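# Close the box lid and hook both rubber latches

## Task

Close the box: put the lid fully down in its seat, then stretch each of the two rubber latches over its catch so both are hooked.

## Robot and tools

Robot: two arms on fixed bases, left_arm and right_arm, each ending in a sixteen-motor hand. left_arm carries a left hand and right_arm a right hand (mirror images). Their calibrated bases in the scene frame: left_arm at (+0.054, +0.397, 0) m, yaw quat_wxyz (+1.000, 0, 0, +0.018); right_arm at (-0.023, -0.352, 0) m, quat_wxyz (+1.000, 0, 0, -0.008).

Frames. Scene frame: origin at table height midway between the nominal bases, +z up, +x away from the robot over the table, left_arm on +y. Fixed cameras and the table use it. Each arm's reported hand pose, velocities, targets and its wrist camera pose are in that arm's own base frame. Offsets you send are along the current Hand target's own axes. Hand point axes (right hand): +z runs along straightened fingers toward the tips, +y points out of the palm face (the palm lies at y = -0.062), +x points across the palm away from the thumb; on the left hand +x points toward the thumb. A rigid mast near the wrist on the palm side can strike things.

One row = 48 numbers, all in [-1, 1], always both arms: left dx, dy, dz, rx, ry, rz; left hand's 16 motor goals; left current_limit, speed; then the same 24 for the right arm. Motor order per hand: index_mcp, index_abd, index_pip, index_dip, thumb_cmc, thumb_axl, thumb_mcp, thumb_ipl, middle_mcp, middle_abd, middle_pip, middle_dip, ring_mcp, ring_abd, ring_pip, ring_dip. Results list hand values in this same order.

Pose numbers are offsets, not poses: they count from the arm's Hand target at the start of the action (every row of that action from the same start), scale 1.0 = 0.6 m for dx..dz and 180 degrees for rx..rz, with rx, ry, rz forming one rotation vector. Sending the same offset again moves further. Six zeros re-request the current Hand target. Each control step the command is clipped to 70 mm and 16 degrees from the measured pose, so a large offset arrives over several steps; the hand often stops a bit short, and a fresh command (even zeros) asks again.

Hand numbers are absolute goals, each scaled between a hinge's two stops; 0 is a real goal, so to keep a hand unchanged echo its hand_goal, hand_current_limit and hand_speed. Straight positions: _mcp -0.75, _abd 0.00, _pip -0.58, _dip -0.70, thumb_cmc -0.71, thumb_axl -0.68, thumb_mcp -0.23, thumb_ipl -0.17. Toward +1 the fingers curl toward the palm, _abd swings away from the thumb, thumb_cmc brings the thumb in front of the palm. current_limit maps -1..+1 to 0..550 mA (start +0.4); speed sets hinge speed as (speed+1)/2 of 8.5 rad/s (start -0.6). Settings persist until changed.

Tools.
execute_actions(actions, cameras): actions is a list of up to 15 actions; each action is a list of up to 15 rows, each row one 1/30 s step; a short action repeats its last row to fill 15 steps. An empty actions list returns images of all cameras.
move(target, speed, blend, blocking, cameras): target is one 48-number row or a list of up to 15; all offsets in the list count from the same starting Hand targets. Hand numbers of the first target are sent at once, later ones on arrival. speed is path speed in m/s, 0.002 to 1 (default 0.25; turning up to twice it in rad/s), one value or one per target; blend in metres rounds corners (0 = stop at each). All paths finish together, within 10 s. Paths do not avoid obstacles; steer around the arm's own base. The result adds a move: line with the ending (done, off_target, moving, held, fault) and limits (paced = clipped, held = a check withheld steps).
wait(seconds 0-10), stop() brakes a running move, zoom_image(camera, region [x0,y0,x1,y1] pixels, at most 504 each side), clear_fault(arm) after a reported torque fault, read_manual(section) for licences, finished_scene() ends for good.
Cameras: cam_high, cam_low, cam_far_left, cam_far_right, cam_left_wrist, cam_right_wrist, all 672x504.

Results give per arm end_effector_position (m), end_effector_quat_wxyz, velocities, Hand target, joint positions and torques, and per hand hand_goal, hand_measured, hand_current_ma, hand_state (moving, goal, blocked, overload), hand_current_limit, hand_speed. Joint velocities marked within noise means the arm is still.

Avoid: knocking the box or lid off the table, dropping or flinging parts, fast impacts, and hard pressing on fixed or heavy objects (can fail the task). Keep the two arms and hands from contacting each other. Contact torque at a joint's load limit makes a TORQUE FAULT that stops the arm until clear_fault. A finger motor held at 495 mA or more for 5 s shuts off for 10 s. Motors heating to 80 °C lock the arm for 30-60 s; don't hold loads or strain against unreachable poses for long. A stuck push keeps going until you command the target back. The lid and latches must stay closed after release.

Each tool is called after ">>>" by a JSON object that holds its "method" and its "body".

## Session

>>> {"method": "execute_actions", "body": {"actions": []}}

Scene clock: 0.00 s.
left_arm: end_effector_position=(+0.7390, -0.5284, +0.2430) hand_goal=(-0.754, +0.000, -0.576, -0.696, -0.714, -0.678, -0.226, -0.168, -0.754, +0.000, -0.576, -0.696, -0.754, +0.000, -0.576, -0.696) hand_measured=(-0.754, +0.000, -0.576, -0.696, -0.714, -0.678, -0.226, -0.168, -0.754, +0.000, -0.576, -0.696, -0.754, +0.000, -0.576, -0.696) hand_current_ma=(+0, +0, +0, +0, +0, +0, +0, +0, +0, +0, +0, +0, +0, +0, +0, +0) hand_state=(goal, goal, goal, goal, goal, goal, goal, goal, goal, goal, goal, goal, goal, goal, goal, goal) hand_current_limit=0.40 hand_speed=-0.60 end_effector_quat_wxyz=(+0.541, +0.717, +0.352, -0.263) | right_arm: end_effector_position=(+0.2704, +0.0406, +0.3532) hand_goal=(-0.754, +0.000, -0.576, -0.696, -0.714, -0.678, -0.226, -0.168, -0.754, +0.000, -0.576, -0.696, -0.754, +0.000, -0.576, -0.696) hand_measured=(-0.754, +0.000, -0.576, -0.696, -0.714, -0.678, -0.226, -0.168, -0.754, +0.000, -0.576, -0.696, -0.754, +0.000, -0.576, -0.696) hand_current_ma=(+0, +0, +0, +0, +0, +0, +0, +0, +0, +0, +0, +0, +0, +0, +0, +0) hand_state=(goal, goal, goal, goal, goal, goal, goal, goal, goal, goal, goal, goal, goal, goal, goal, goal) hand_current_limit=0.40 hand_speed=-0.60 end_effector_quat_wxyz=(-0.556, +0.453, +0.697, -0.027)
Joint positions: left_arm=[-0.438 -1.138 -1.765 -1.766 -1.087 -3.121] | right_arm=[-0.24 -0.085 -0.723 0.273 -1.795 0.8]
Joint velocities: within noise
Joint torques (N m): no reading
Motor temperatures (°C): left_arm=[23 26 31 23 32 33] | right_arm=[23 22 25 28 32 30]
Hand target: left_arm +0.7390, -0.5284, +0.2430; +0.541, +0.717, +0.352, -0.263 | right_arm +0.2704, +0.0406, +0.3532; -0.556, +0.453, +0.697, -0.027

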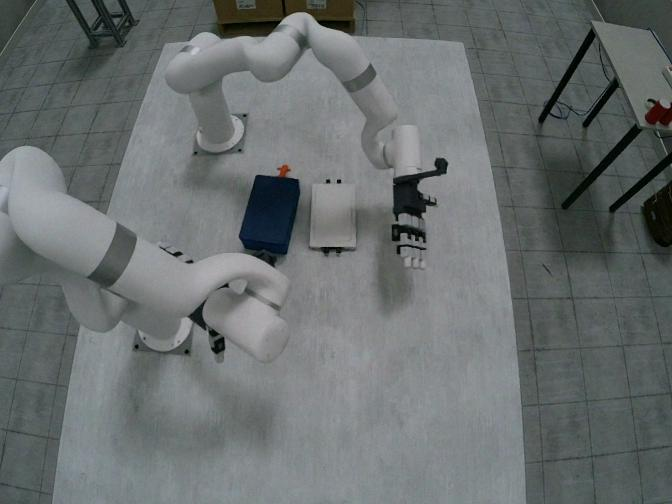

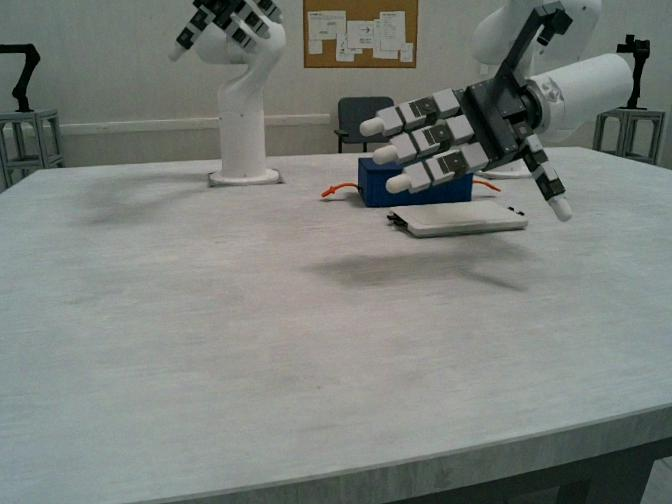

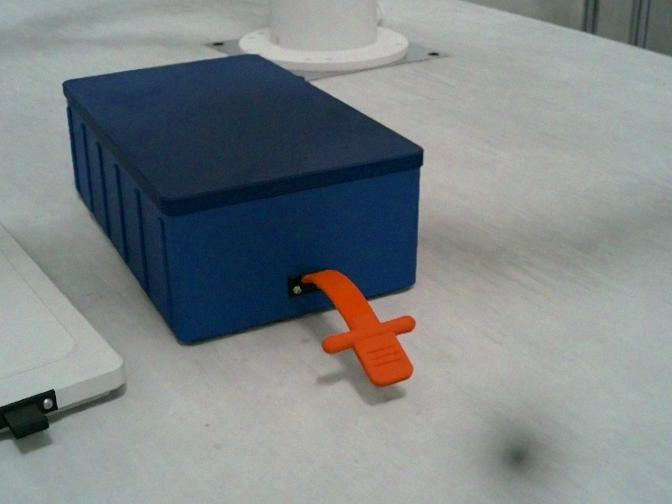

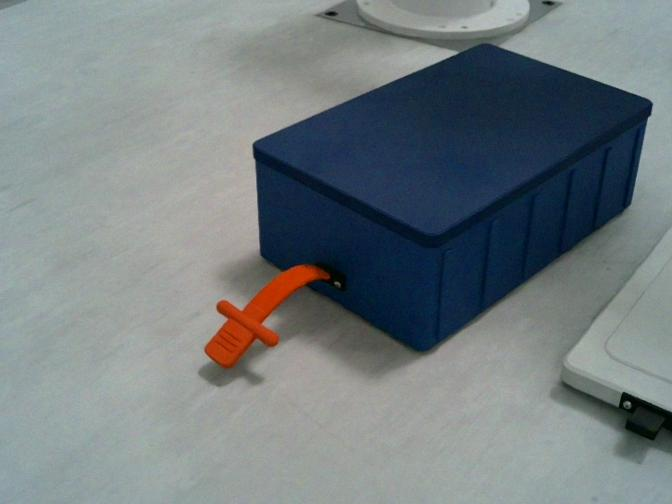

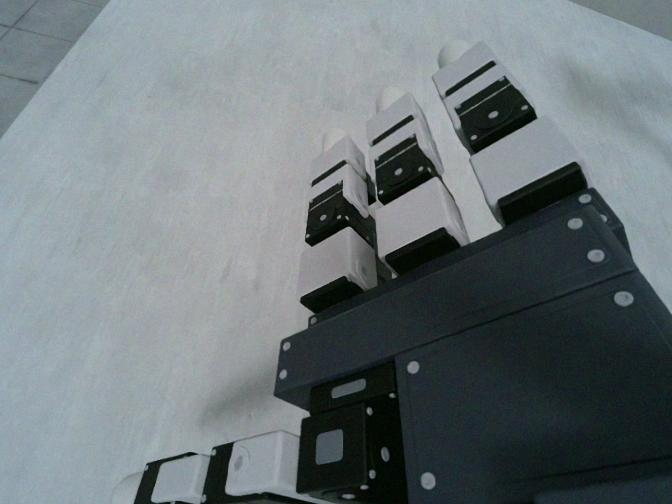

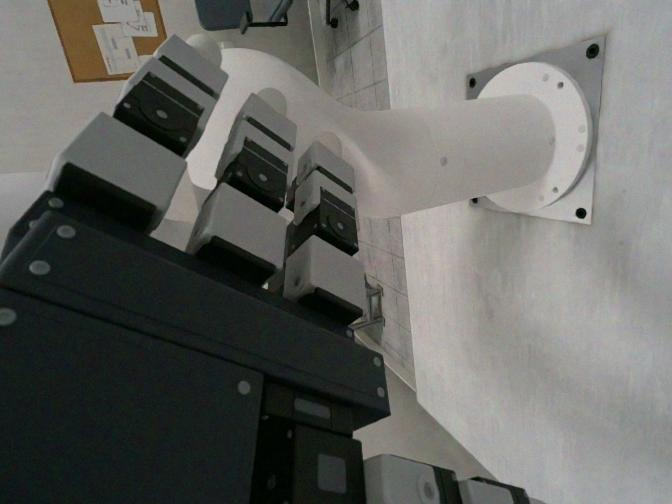

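>>> {"method": "zoom_image", "body": {"camera": "cam_high", "region": [220, 140, 380, 280]}}

>>> {"method": "zoom_image", "body": {"camera": "cam_low", "region": [300, 140, 560, 260]}}

>>> {"method": "zoom_image", "body": {"camera": "cam_far_left", "region": [0, 40, 440, 460]}}

>>> {"method": "zoom_image", "body": {"camera": "cam_far_right", "region": [180, 30, 672, 460]}}

Scaled by 3.150 from the camera's 672x504 image, which has a finer 960x720 frame.

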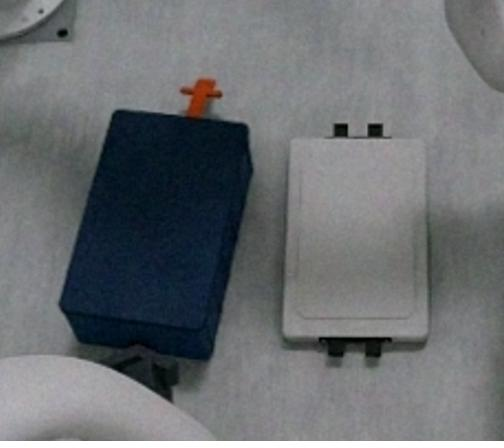

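Scaled by 1.938 from the camera's 672x504 image, which has a finer 960x720 frame.

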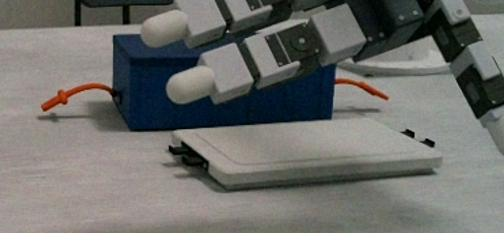

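Scaled by 1.145 from the camera's 672x504 image, which has a finer 960x720 frame.

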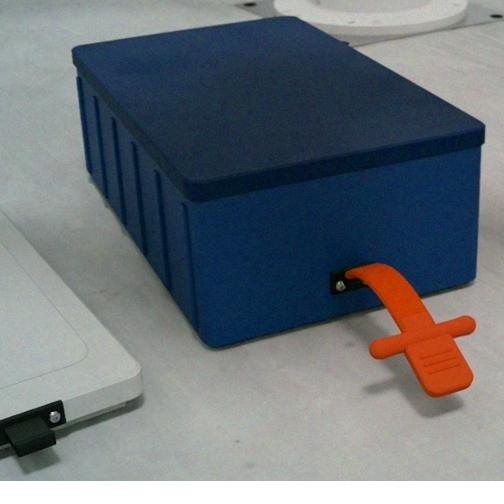

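Scaled by 1.024 from the camera's 672x504 image, which has a finer 960x720 frame.

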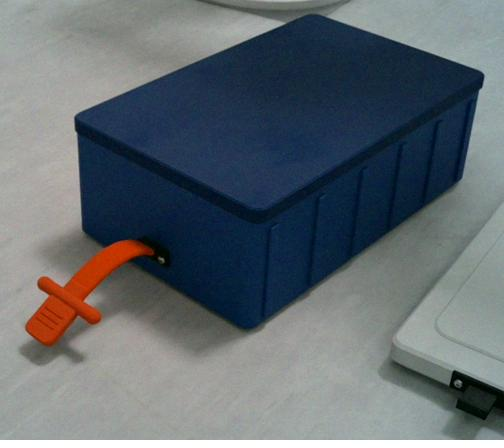

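>>> {"method": "move", "body": {"target": [-0.3757,-0.4145,-0.3202,0.3811,0.1853,0.248,-0.754,0,-0.576,-0.696,-0.714,-0.678,-0.226,-0.168,-0.754,0,-0.576,-0.696,-0.754,0,-0.576,-0.696,0.4,-0.6, 0.0811,0.272,-0.2122,-0.0191,-0.3946,-0.3215,-0.754,0,-0.576,-0.696,-0.714,-0.678,-0.226,-0.168,-0.754,0,-0.576,-0.696,-0.754,0,-0.576,-0.696,0.4,-0.6], "speed": 0.3, "cameras": ["all"]}}

Scene clock: 30.53 s.
left_arm: end_effector_position=(+0.4033, -0.3523, +0.3199) hand_goal=(-0.754, +0.000, -0.576, -0.696, -0.714, -0.678, -0.226, -0.168, -0.754, +0.000, -0.576, -0.696, -0.754, +0.000, -0.576, -0.696) hand_measured=(-0.756, +0.000, -0.576, -0.696, -0.716, -0.678, -0.224, -0.168, -0.756, +0.000, -0.576, -0.696, -0.756, +0.000, -0.576, -0.696) hand_current_ma=(-2, +0, -1, +0, -4, +1, +6, +0, -2, +0, -1, +0, -2, +0, -1, +0) hand_state=(goal, goal, goal, goal, goal, goal, goal, goal, goal, goal, goal, goal, goal, goal, goal, goal) hand_current_limit=0.40 hand_speed=-0.60 end_effector_quat_wxyz=(+0.000, +1.000, +0.001, +0.000) | right_arm: end_effector_position=(+0.4716, +0.1095, +0.3499) hand_goal=(-0.754, +0.000, -0.576, -0.696, -0.714, -0.678, -0.226, -0.168, -0.754, +0.000, -0.576, -0.696, -0.754, +0.000, -0.576, -0.696) hand_measured=(-0.750, +0.000, -0.576, -0.696, -0.712, -0.678, -0.224, -0.168, -0.750, +0.000, -0.576, -0.696, -0.750, +0.000, -0.576, -0.696) hand_current_ma=(+2, +0, +0, +0, +1, +0, +1, +0, +1, +0, +0, +0, +2, +0, +0, +0) hand_state=(goal, goal, goal, goal, goal, goal, goal, goal, goal, goal, goal, goal, goal, goal, goal, goal) hand_current_limit=0.40 hand_speed=-0.60 end_effector_quat_wxyz=(+0.000, +0.000, +1.000, +0.000)
Joint positions: left_arm=[-0.612 -0.166 -0.918 0 -0.751 -3.755] | right_arm=[0.055 -0.093 -0.91 -0.001 -0.817 0.055]
Joint torques (N m): left_arm=[-5.71 34 -6.59 3.62 -3.02 -0.63] | right_arm=[-1.48 10.08 -11.16 4.58 2.19 -0.96]
Hand target: left_arm +0.4033, -0.3523, +0.3199; +0.000, +1.000, +0.001, +0.000 | right_arm +0.4716, +0.1094, +0.3499; +0.000, +0.000, +1.000, +0.000
Off the commanded pose: left_arm 0.000 m, 0 deg | right_arm 0.000 m, 0 deg.
move: done
camera_calibration:
cam_left_wrist: T_world_to_cam=[[-0.787712, 0.615365, -0.0289145, 0.516545], [0.409293, 0.55785, 0.721999, -0.245672], [0.460423, 0.556893, -0.691289, 0.355033], [0, 0, 0, 1]] pos_world=[0.343975, -0.378531, 0.437741]
cam_right_wrist: T_world_to_cam=[[0.75969, 0.64976, 0.0261475, -0.410349], [0.441073, -0.544409, 0.713494, -0.444557], [0.477835, -0.530501, -0.700173, 0.203459], [0, 0, 0, 1]] pos_world=[0.410601, 0.132543, 0.470375]

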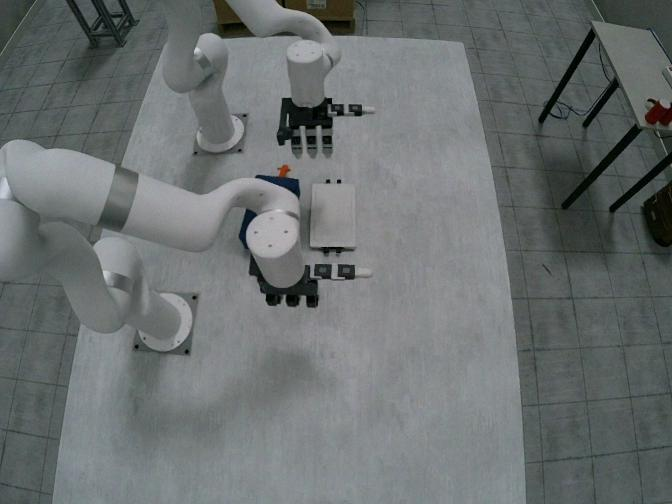

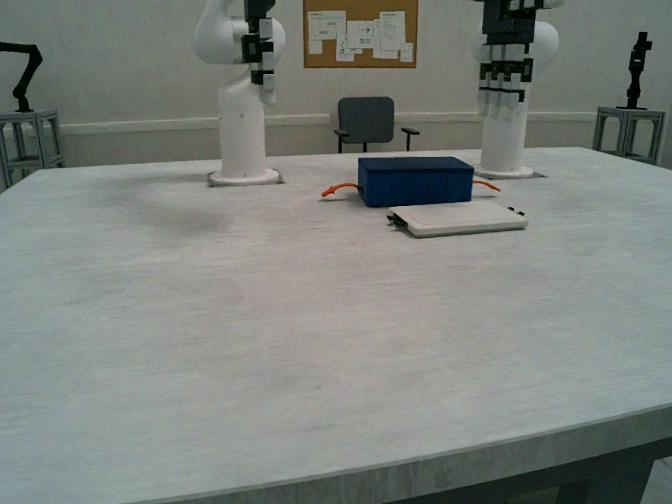

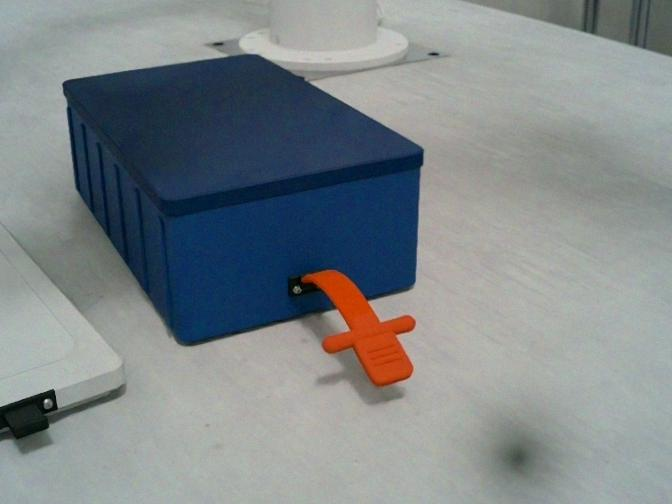

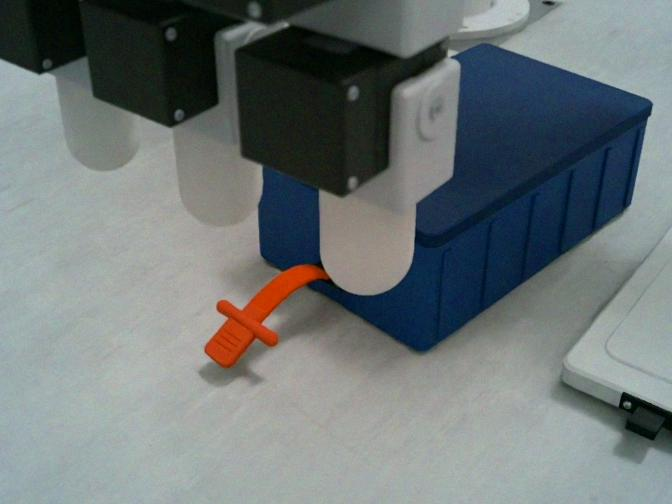

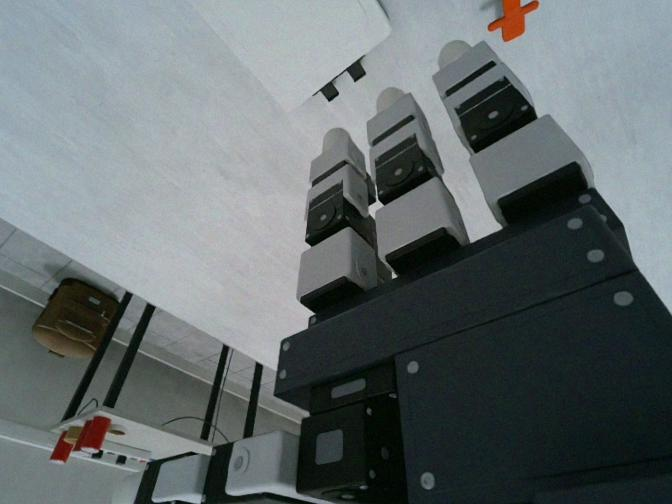

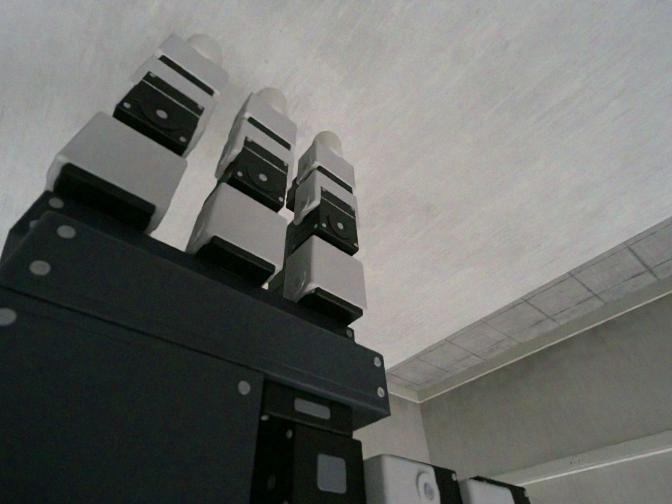

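>>> {"method": "zoom_image", "body": {"camera": "cam_left_wrist", "region": [190, 0, 560, 150]}}

>>> {"method": "zoom_image", "body": {"camera": "cam_low", "region": [310, 140, 550, 250]}}

>>> {"method": "zoom_image", "body": {"camera": "cam_far_right", "region": [540, 330, 672, 460]}}

>>> {"method": "zoom_image", "body": {"camera": "cam_far_left", "region": [0, 350, 140, 460]}}

Scaled by 1.362 from the camera's 672x504 image, which has a finer 960x720 frame.

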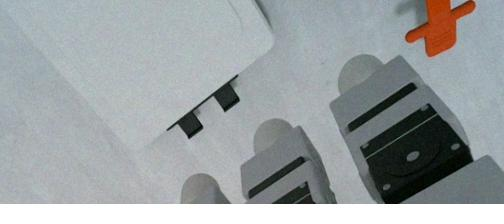

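Scaled by 2.100 from the camera's 672x504 image, which has a finer 960x720 frame.

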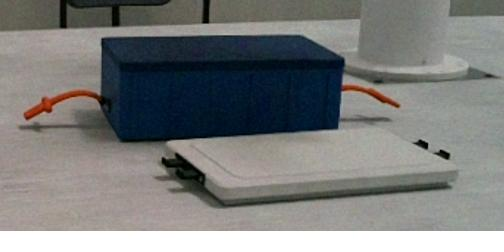

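Scaled by 3.818 from the camera's 672x504 image, which has a finer 960x720 frame.

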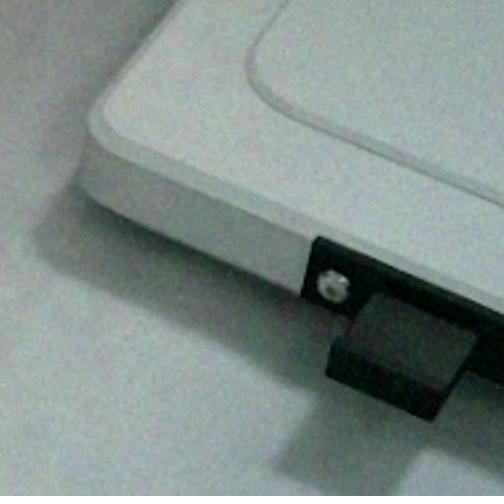

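Scaled by 3.600 from the camera's 672x504 image, which has a finer 960x720 frame.

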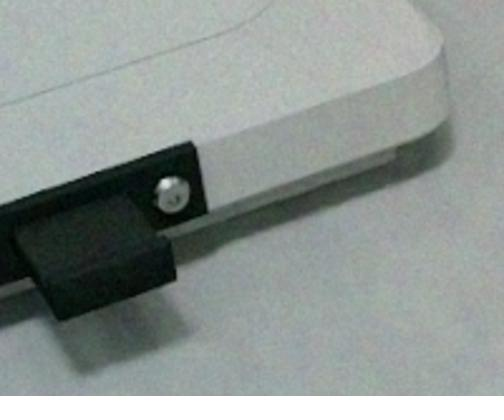

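>>> {"method": "move", "body": {"target": [0.1132,-0.2137,0.2498,0,0,0.01146,-0.548,-0.08,-0.285,-0.55,-0.714,-0.678,-0.226,-0.168,-0.98,0,0.98,-0.696,-0.548,0.08,-0.285,-0.55,0.4,-0.6, -0.1353,0.1707,0.2998,0,0,-0.0051,-0.548,-0.08,-0.285,-0.55,-0.714,-0.678,-0.226,-0.168,-0.98,0,0.98,-0.696,-0.548,0.08,-0.285,-0.55,0.4,-0.6], "speed": 0.2, "cameras": ["all"]}}

Scene clock: 46.33 s.
left_arm: end_effector_position=(+0.4712, -0.2240, +0.1700) hand_goal=(-0.548, -0.080, -0.286, -0.550, -0.714, -0.678, -0.226, -0.168, -0.980, +0.000, +0.980, -0.696, -0.548, +0.080, -0.286, -0.550) hand_measured=(-0.552, -0.076, -0.290, -0.554, -0.716, -0.678, -0.224, -0.168, -0.978, +0.000, +0.972, -0.696, -0.552, +0.076, -0.292, -0.554) hand_current_ma=(-11, +5, -9, -6, -3, +1, +7, +0, +5, +0, -17, +0, -10, -6, -11, -6) hand_state=(goal, goal, goal, goal, goal, goal, goal, goal, goal, goal, goal, goal, goal, goal, goal, goal) hand_current_limit=0.40 hand_speed=-0.60 end_effector_quat_wxyz=(+0.000, +1.000, -0.017, +0.000) | right_arm: end_effector_position=(+0.5528, +0.2117, +0.1700) hand_goal=(-0.548, -0.080, -0.286, -0.550, -0.714, -0.678, -0.226, -0.168, -0.980, +0.000, +0.980, -0.696, -0.548, +0.080, -0.286, -0.550) hand_measured=(-0.554, -0.078, -0.290, -0.554, -0.712, -0.678, -0.224, -0.168, -0.976, +0.000, +0.972, -0.696, -0.554, +0.076, -0.292, -0.552) hand_current_ma=(-4, +1, -3, -2, +1, +0, +1, +0, +2, +0, -6, +0, -4, -2, -3, -1) hand_state=(goal, goal, goal, goal, goal, goal, goal, goal, goal, goal, goal, goal, goal, goal, goal, goal) hand_current_limit=0.40 hand_speed=-0.60 end_effector_quat_wxyz=(+0.000, -0.008, +1.000, +0.000)
Joint positions: left_arm=[-0.297 -0.429 -0.846 0 -0.417 -3.404] | right_arm=[0.234 -0.571 -1.07 -0.001 -0.499 0.219]
Joint torques (N m): left_arm=[8.86 18.18 -17.34 -3.84 3.3 0.54] | right_arm=[6.88 21.38 -18.61 -3.35 2.14 0.95]
Hand target: left_arm +0.4712, -0.2240, +0.1700; +0.000, +1.000, -0.017, +0.000 | right_arm +0.5528, +0.2118, +0.1699; +0.000, -0.008, +1.000, +0.000
Off the commanded pose: left_arm 0.000 m, 0 deg | right_arm 0.000 m, 0 deg.
move: done
camera_calibration:
cam_left_wrist: T_world_to_cam=[[-0.765036, 0.643337, -0.0289399, 0.482294], [0.429076, 0.542724, 0.722041, -0.249493], [0.480222, 0.53997, -0.691244, 0.13561], [0, 0, 0, 1]] pos_world=[0.410901, -0.248097, 0.287841]
cam_right_wrist: T_world_to_cam=[[0.749269, 0.661749, 0.0261522, -0.530616], [0.449735, -0.537408, 0.713394, -0.302597], [0.486142, -0.522762, -0.700275, 0.0867186], [0, 0, 0, 1]] pos_world=[0.491505, 0.233849, 0.290475]

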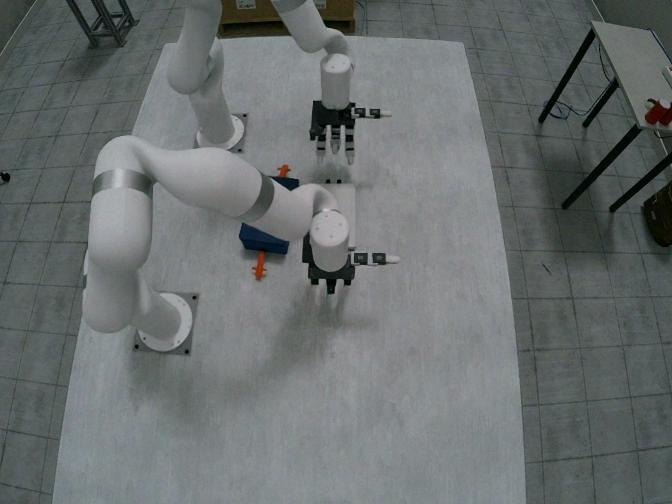

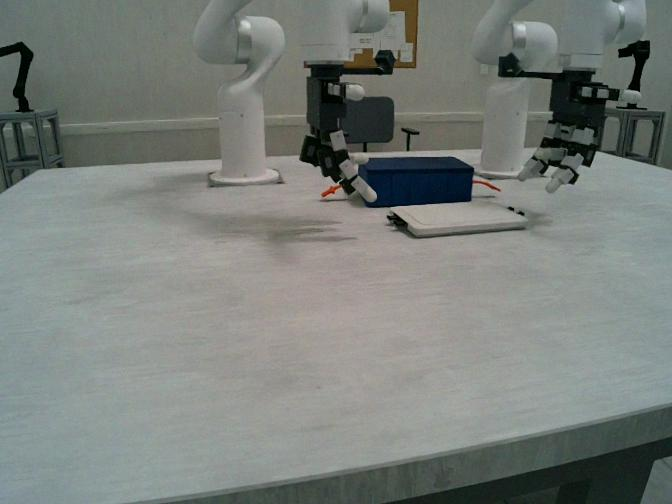

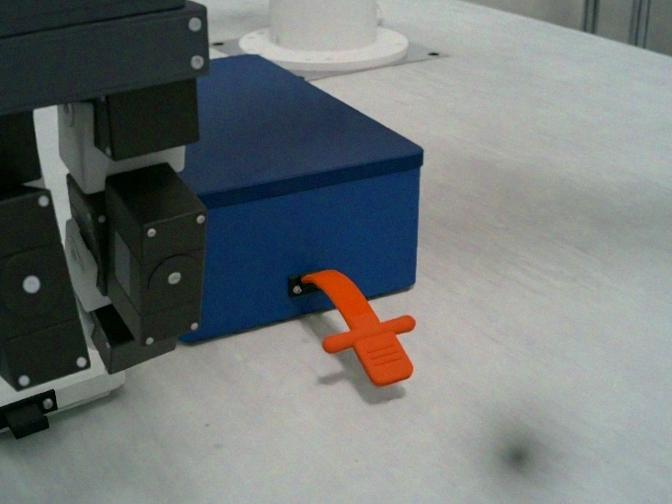

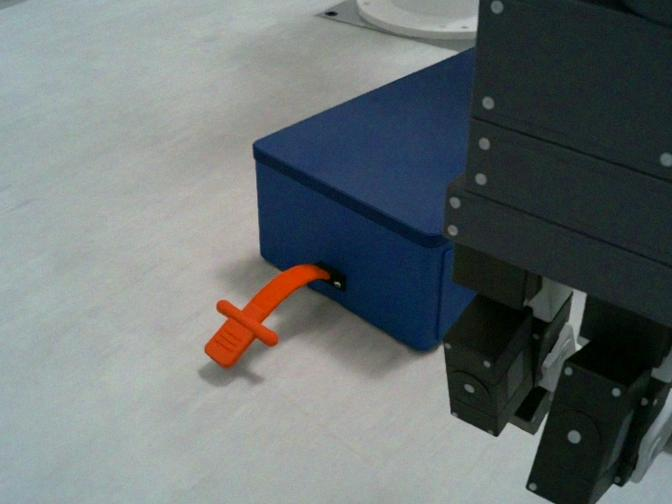

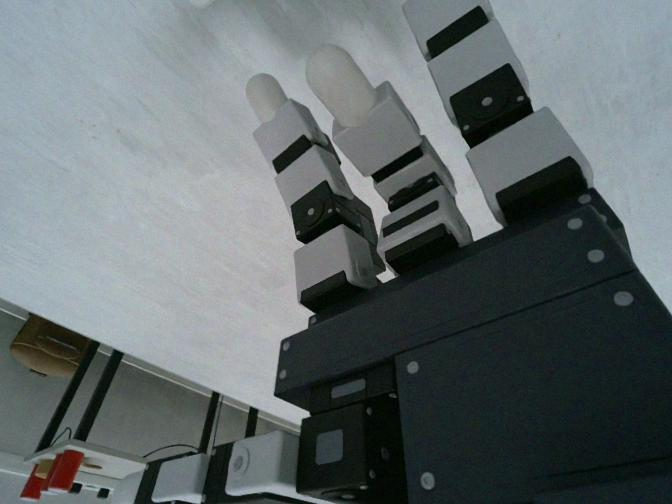

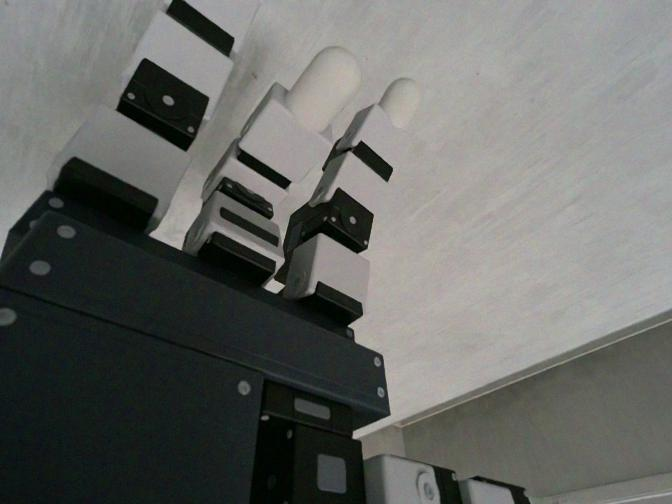

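>>> {"method": "zoom_image", "body": {"camera": "cam_low", "region": [300, 120, 600, 250]}}

>>> {"method": "zoom_image", "body": {"camera": "cam_high", "region": [220, 100, 420, 310]}}

Scaled by 1.680 from the camera's 672x504 image, which has a finer 960x720 frame.

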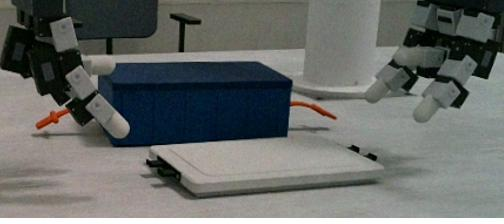

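Scaled by 2.400 from the camera's 672x504 image, which has a finer 960x720 frame.

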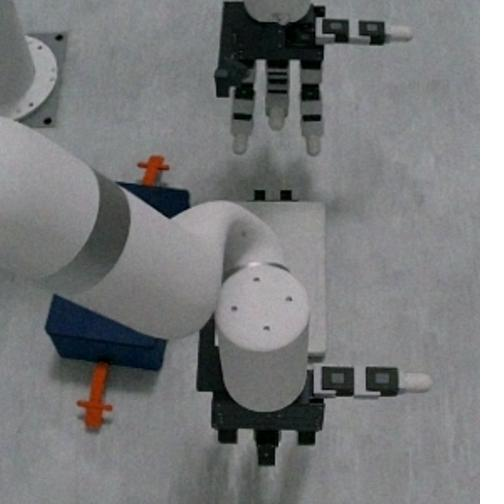

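>>> {"method": "move", "body": {"target": [0,0,0.0667,0,0,0,-0.548,-0.08,-0.285,-0.55,-0.714,-0.678,-0.226,-0.168,-0.98,0,0.98,-0.696,-0.548,0.08,-0.285,-0.55,0.4,-0.6, 0,0,0.0667,0,0,0,-0.548,-0.08,-0.285,-0.55,-0.714,-0.678,-0.226,-0.168,-0.98,0,0.98,-0.696,-0.548,0.08,-0.285,-0.55,0.4,-0.6], "speed": 0.1, "cameras": ["cam_high","cam_low","cam_far_left","cam_far_right"]}}

>>> {"method": "zoom_image", "body": {"camera": "cam_low", "region": [320, 120, 620, 250]}}

>>> {"method": "zoom_image", "body": {"camera": "cam_high", "region": [280, 120, 420, 310]}}

Scene clock: 49.30 s.
left_arm: end_effector_position=(+0.4711, -0.2240, +0.1300) hand_goal=(-0.548, -0.080, -0.286, -0.550, -0.714, -0.678, -0.226, -0.168, -0.980, +0.000, +0.980, -0.696, -0.548, +0.080, -0.286, -0.550) hand_measured=(-0.552, -0.076, -0.290, -0.554, -0.716, -0.678, -0.224, -0.168, -0.978, +0.000, +0.972, -0.696, -0.552, +0.076, -0.292, -0.554) hand_current_ma=(-11, +5, -9, -6, -3, +1, +7, +0, +5, +0, -16, +0, -10, -6, -11, -6) hand_state=(goal, goal, goal, goal, goal, goal, goal, goal, goal, goal, goal, goal, goal, goal, goal, goal) hand_current_limit=0.40 hand_speed=-0.60 end_effector_quat_wxyz=(+0.000, +1.000, -0.017, +0.000) | right_arm: end_effector_position=(+0.5527, +0.2117, +0.1299) hand_goal=(-0.548, -0.080, -0.286, -0.550, -0.714, -0.678, -0.226, -0.168, -0.980, +0.000, +0.980, -0.696, -0.548, +0.080, -0.286, -0.550) hand_measured=(-0.554, -0.078, -0.290, -0.554, -0.712, -0.678, -0.224, -0.168, -0.976, +0.000, +0.972, -0.696, -0.554, +0.076, -0.292, -0.552) hand_current_ma=(-4, +1, -3, -2, +1, +0, +2, +0, +2, +0, -6, +0, -4, -2, -3, -1) hand_state=(goal, goal, goal, goal, goal, goal, goal, goal, goal, goal, goal, goal, goal, goal, goal, goal) hand_current_limit=0.40 hand_speed=-0.60 end_effector_quat_wxyz=(+0.000, -0.008, +1.000, +0.000)
Joint positions: left_arm=[-0.297 -0.513 -0.845 0 -0.332 -3.404] | right_arm=[0.234 -0.643 -1.068 -0.001 -0.425 0.219]
Joint torques (N m): left_arm=[7.69 20.68 -17.4 -3.14 3.39 0.49] | right_arm=[3.69 21.03 -17.8 -2.03 2.28 0.84]
Hand target: left_arm +0.4712, -0.2240, +0.1300; +0.000, +1.000, -0.017, +0.000 | right_arm +0.5528, +0.2117, +0.1299; +0.000, -0.008, +1.000, +0.000
Off the commanded pose: left_arm 0.000 m, 0 deg | right_arm 0.000 m, 0 deg.
move: done
Images, in order (width x height): cam_high 672x504, cam_low 672x504, cam_far_left 672x504, cam_far_right 672x504.

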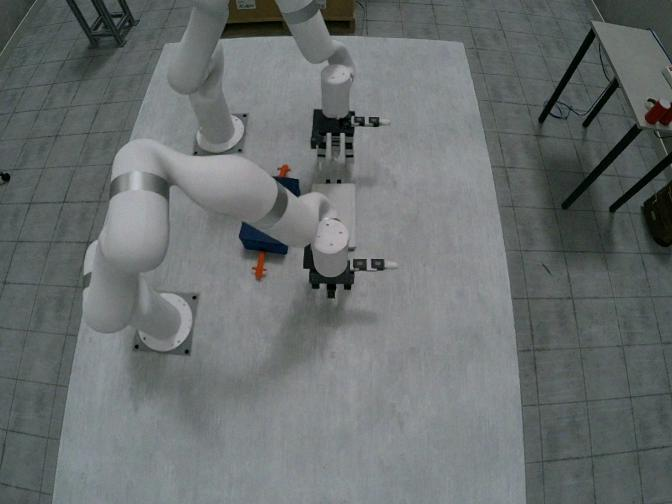

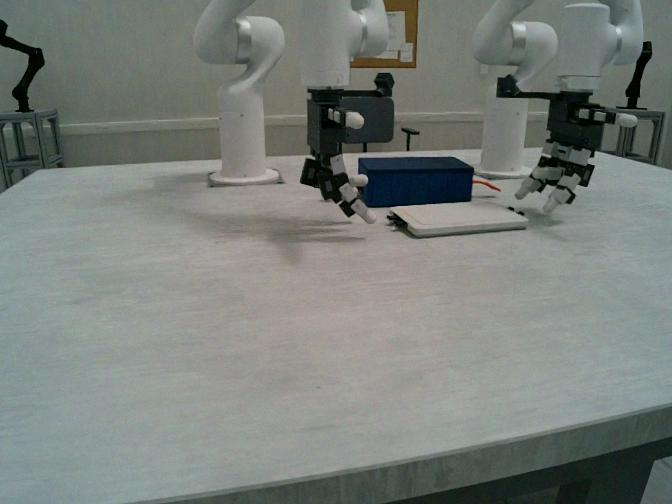

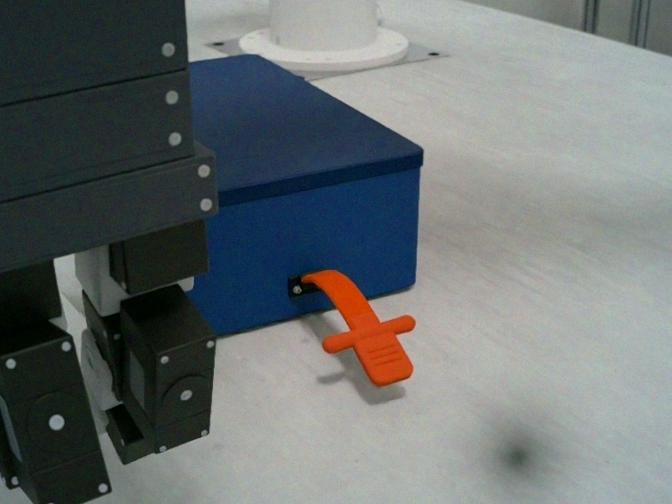

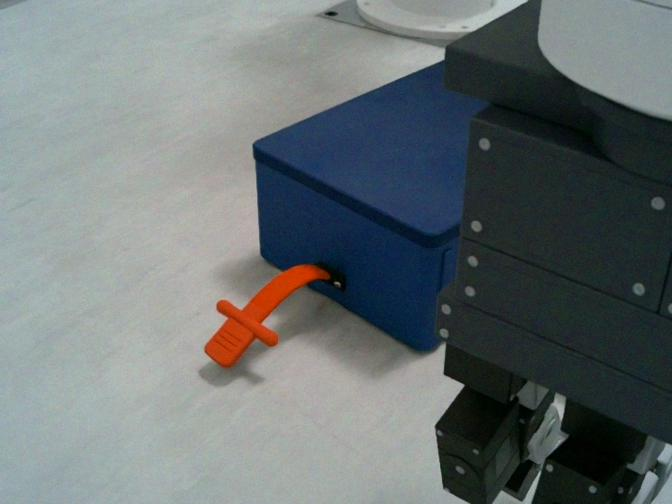

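Scaled by 1.680 from the camera's 672x504 image, which has a finer 960x720 frame.

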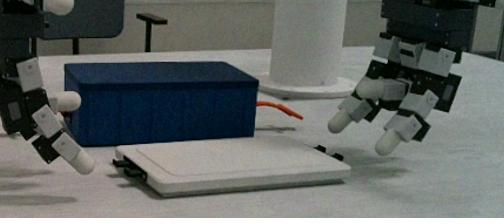

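Scaled by 2.653 from the camera's 672x504 image, which has a finer 960x720 frame.

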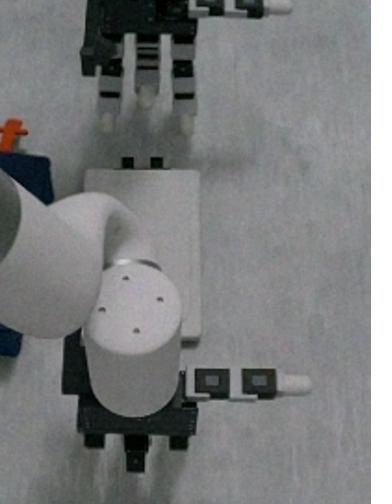

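>>> {"method": "zoom_image", "body": {"camera": "cam_low", "region": [335, 180, 435, 250]}}

>>> {"method": "zoom_image", "body": {"camera": "cam_low", "region": [490, 170, 590, 240]}}

>>> {"method": "zoom_image", "body": {"camera": "cam_high", "region": [300, 140, 370, 210]}}

Scaled by 5.040 from the camera's 672x504 image, which has a finer 960x720 frame.

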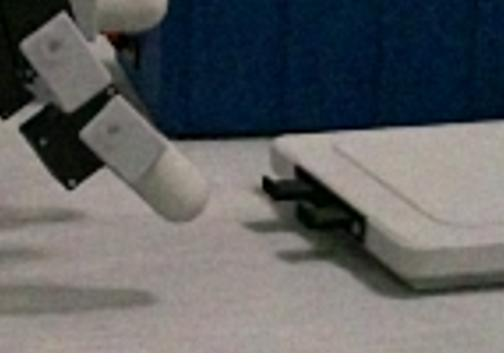

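Scaled by 5.040 from the camera's 672x504 image, which has a finer 960x720 frame.

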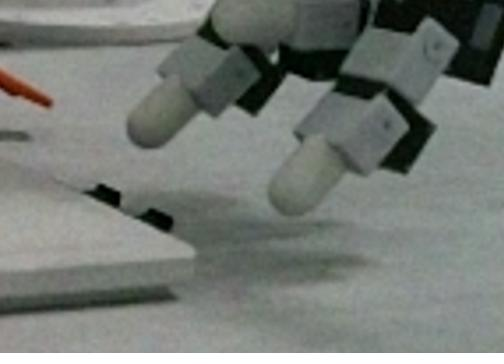

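Scaled by 7.200 from the camera's 672x504 image, which has a finer 960x720 frame.

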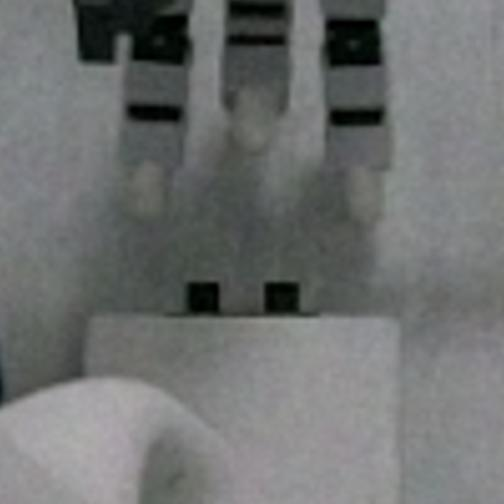

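>>> {"method": "move", "body": {"target": [[-0.01,0.0,0.02,0,0,0,-0.548,-0.11,-0.285,-0.55,-0.714,-0.678,-0.226,-0.168,-0.98,0,0.98,-0.696,-0.548,0.11,-0.285,-0.55,0.4,-0.6, 0,0,0.02,0,0,0,-0.548,-0.11,-0.285,-0.55,-0.714,-0.678,-0.226,-0.168,-0.98,0,0.98,-0.696,-0.548,0.11,-0.285,-0.55,0.4,-0.6],[-0.01,0.0767,0.02,0,0,0,-0.548,-0.11,-0.285,-0.55,-0.714,-0.678,-0.226,-0.168,-0.98,0,0.98,-0.696,-0.548,0.11,-0.285,-0.55,0.4,-0.6, 0,0.0733,0.02,0,0,0,-0.548,-0.11,-0.285,-0.55,-0.714,-0.678,-0.226,-0.168,-0.98,0,0.98,-0.696,-0.548,0.11,-0.285,-0.55,0.4,-0.6]], "speed": 0.08, "cameras": ["cam_high","cam_low","cam_far_left","cam_far_right"]}}

>>> {"method": "zoom_image", "body": {"camera": "cam_low", "region": [355, 180, 455, 250]}}

>>> {"method": "zoom_image", "body": {"camera": "cam_low", "region": [470, 170, 570, 240]}}

>>> {"method": "zoom_image", "body": {"camera": "cam_high", "region": [300, 140, 370, 210]}}

Scene clock: 64.37 s.
left_arm: end_effector_position=(+0.4636, -0.2698, +0.1180) hand_goal=(-0.548, -0.110, -0.286, -0.550, -0.714, -0.678, -0.226, -0.168, -0.980, +0.000, +0.980, -0.696, -0.548, +0.110, -0.286, -0.550) hand_measured=(-0.558, -0.110, -0.290, -0.554, -0.716, -0.678, -0.224, -0.168, -0.978, +0.000, +0.972, -0.696, -0.552, +0.106, -0.292, -0.554) hand_current_ma=(-25, -1, -9, -6, -3, +1, +7, +0, +5, +0, -16, +0, -10, -6, -10, -6) hand_state=(goal, goal, goal, goal, goal, goal, goal, goal, goal, goal, goal, goal, goal, goal, goal, goal) hand_current_limit=0.40 hand_speed=-0.60 end_effector_quat_wxyz=(+0.000, +1.000, -0.017, +0.000) | right_arm: end_effector_position=(+0.5521, +0.2557, +0.1179) hand_goal=(-0.548, -0.110, -0.286, -0.550, -0.714, -0.678, -0.226, -0.168, -0.980, +0.000, +0.980, -0.696, -0.548, +0.110, -0.286, -0.550) hand_measured=(-0.554, -0.106, -0.290, -0.554, -0.712, -0.678, -0.224, -0.168, -0.978, +0.000, +0.972, -0.696, -0.554, +0.106, -0.292, -0.552) hand_current_ma=(-4, +1, -3, -2, +1, +0, +2, +0, +1, +0, -6, +0, -4, -2, -3, -1) hand_state=(goal, goal, goal, goal, goal, goal, goal, goal, goal, goal, goal, goal, goal, goal, goal, goal) hand_current_limit=0.40 hand_speed=-0.60 end_effector_quat_wxyz=(+0.000, -0.008, +1.000, +0.000)
Joint positions: left_arm=[-0.393 -0.553 -0.871 0 -0.317 -3.5] | right_arm=[0.311 -0.686 -1.105 -0.001 -0.42 0.296]
Joint torques (N m): left_arm=[-7.28 21.6 -16.27 3.61 -2.97 -0.48] | right_arm=[5.24 22.6 -18.3 -3.07 -2.09 0.98]
Hand target: left_arm +0.4636, -0.2698, +0.1180; +0.000, +1.000, -0.017, +0.000 | right_arm +0.5521, +0.2557, +0.1179; +0.000, -0.008, +1.000, +0.000
Off the commanded pose: left_arm 0.000 m, 0 deg | right_arm 0.000 m, 0 deg.
move: done
Images, in order (width x height): cam_high 672x504, cam_low 672x504, cam_far_left 672x504, cam_far_right 672x504.

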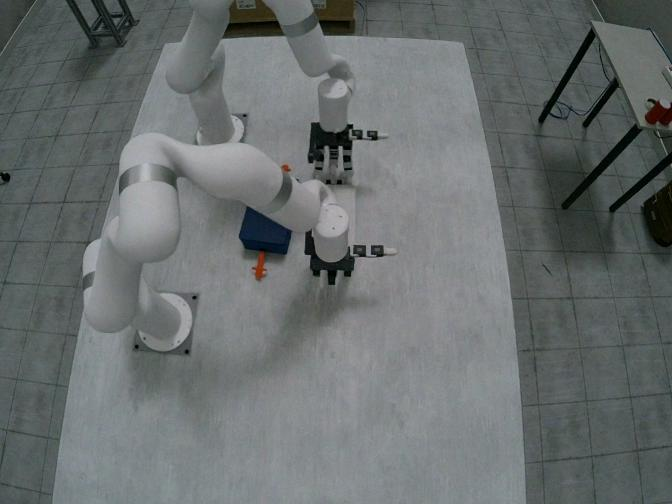

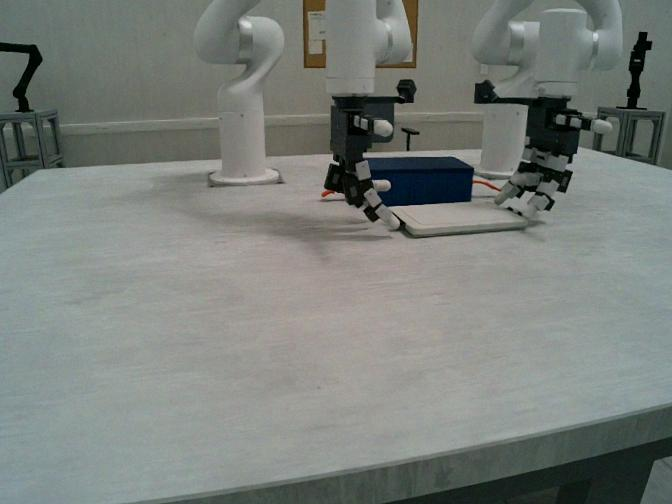

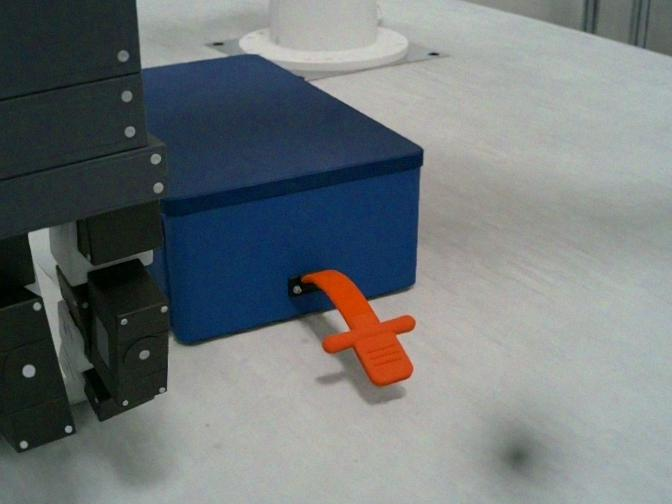

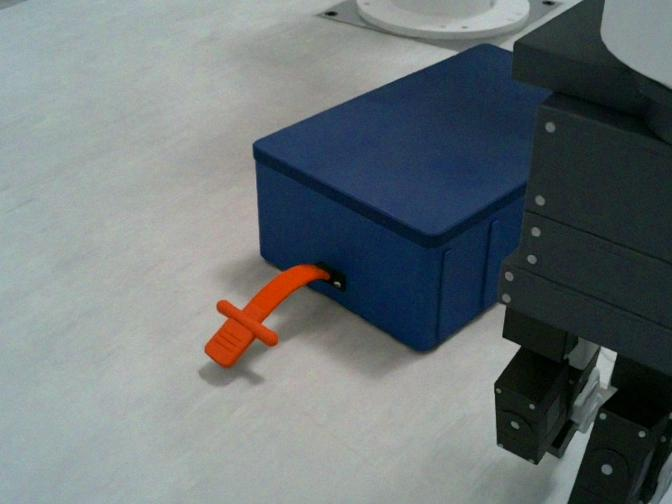

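Scaled by 5.040 from the camera's 672x504 image, which has a finer 960x720 frame.

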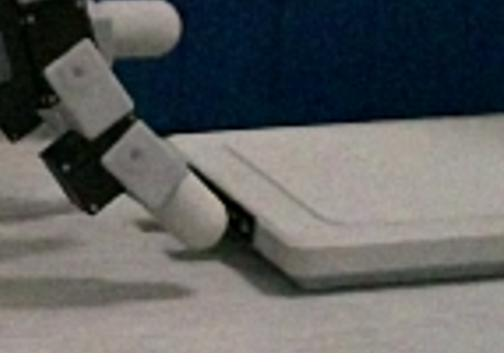

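Scaled by 5.040 from the camera's 672x504 image, which has a finer 960x720 frame.

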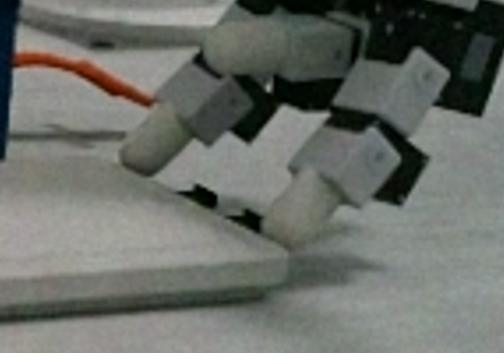

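Scaled by 7.200 from the camera's 672x504 image, which has a finer 960x720 frame.

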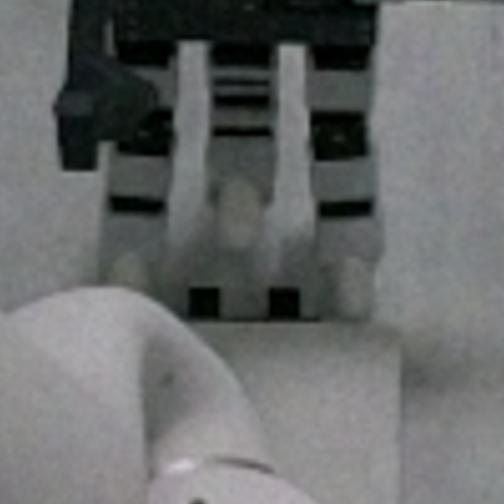

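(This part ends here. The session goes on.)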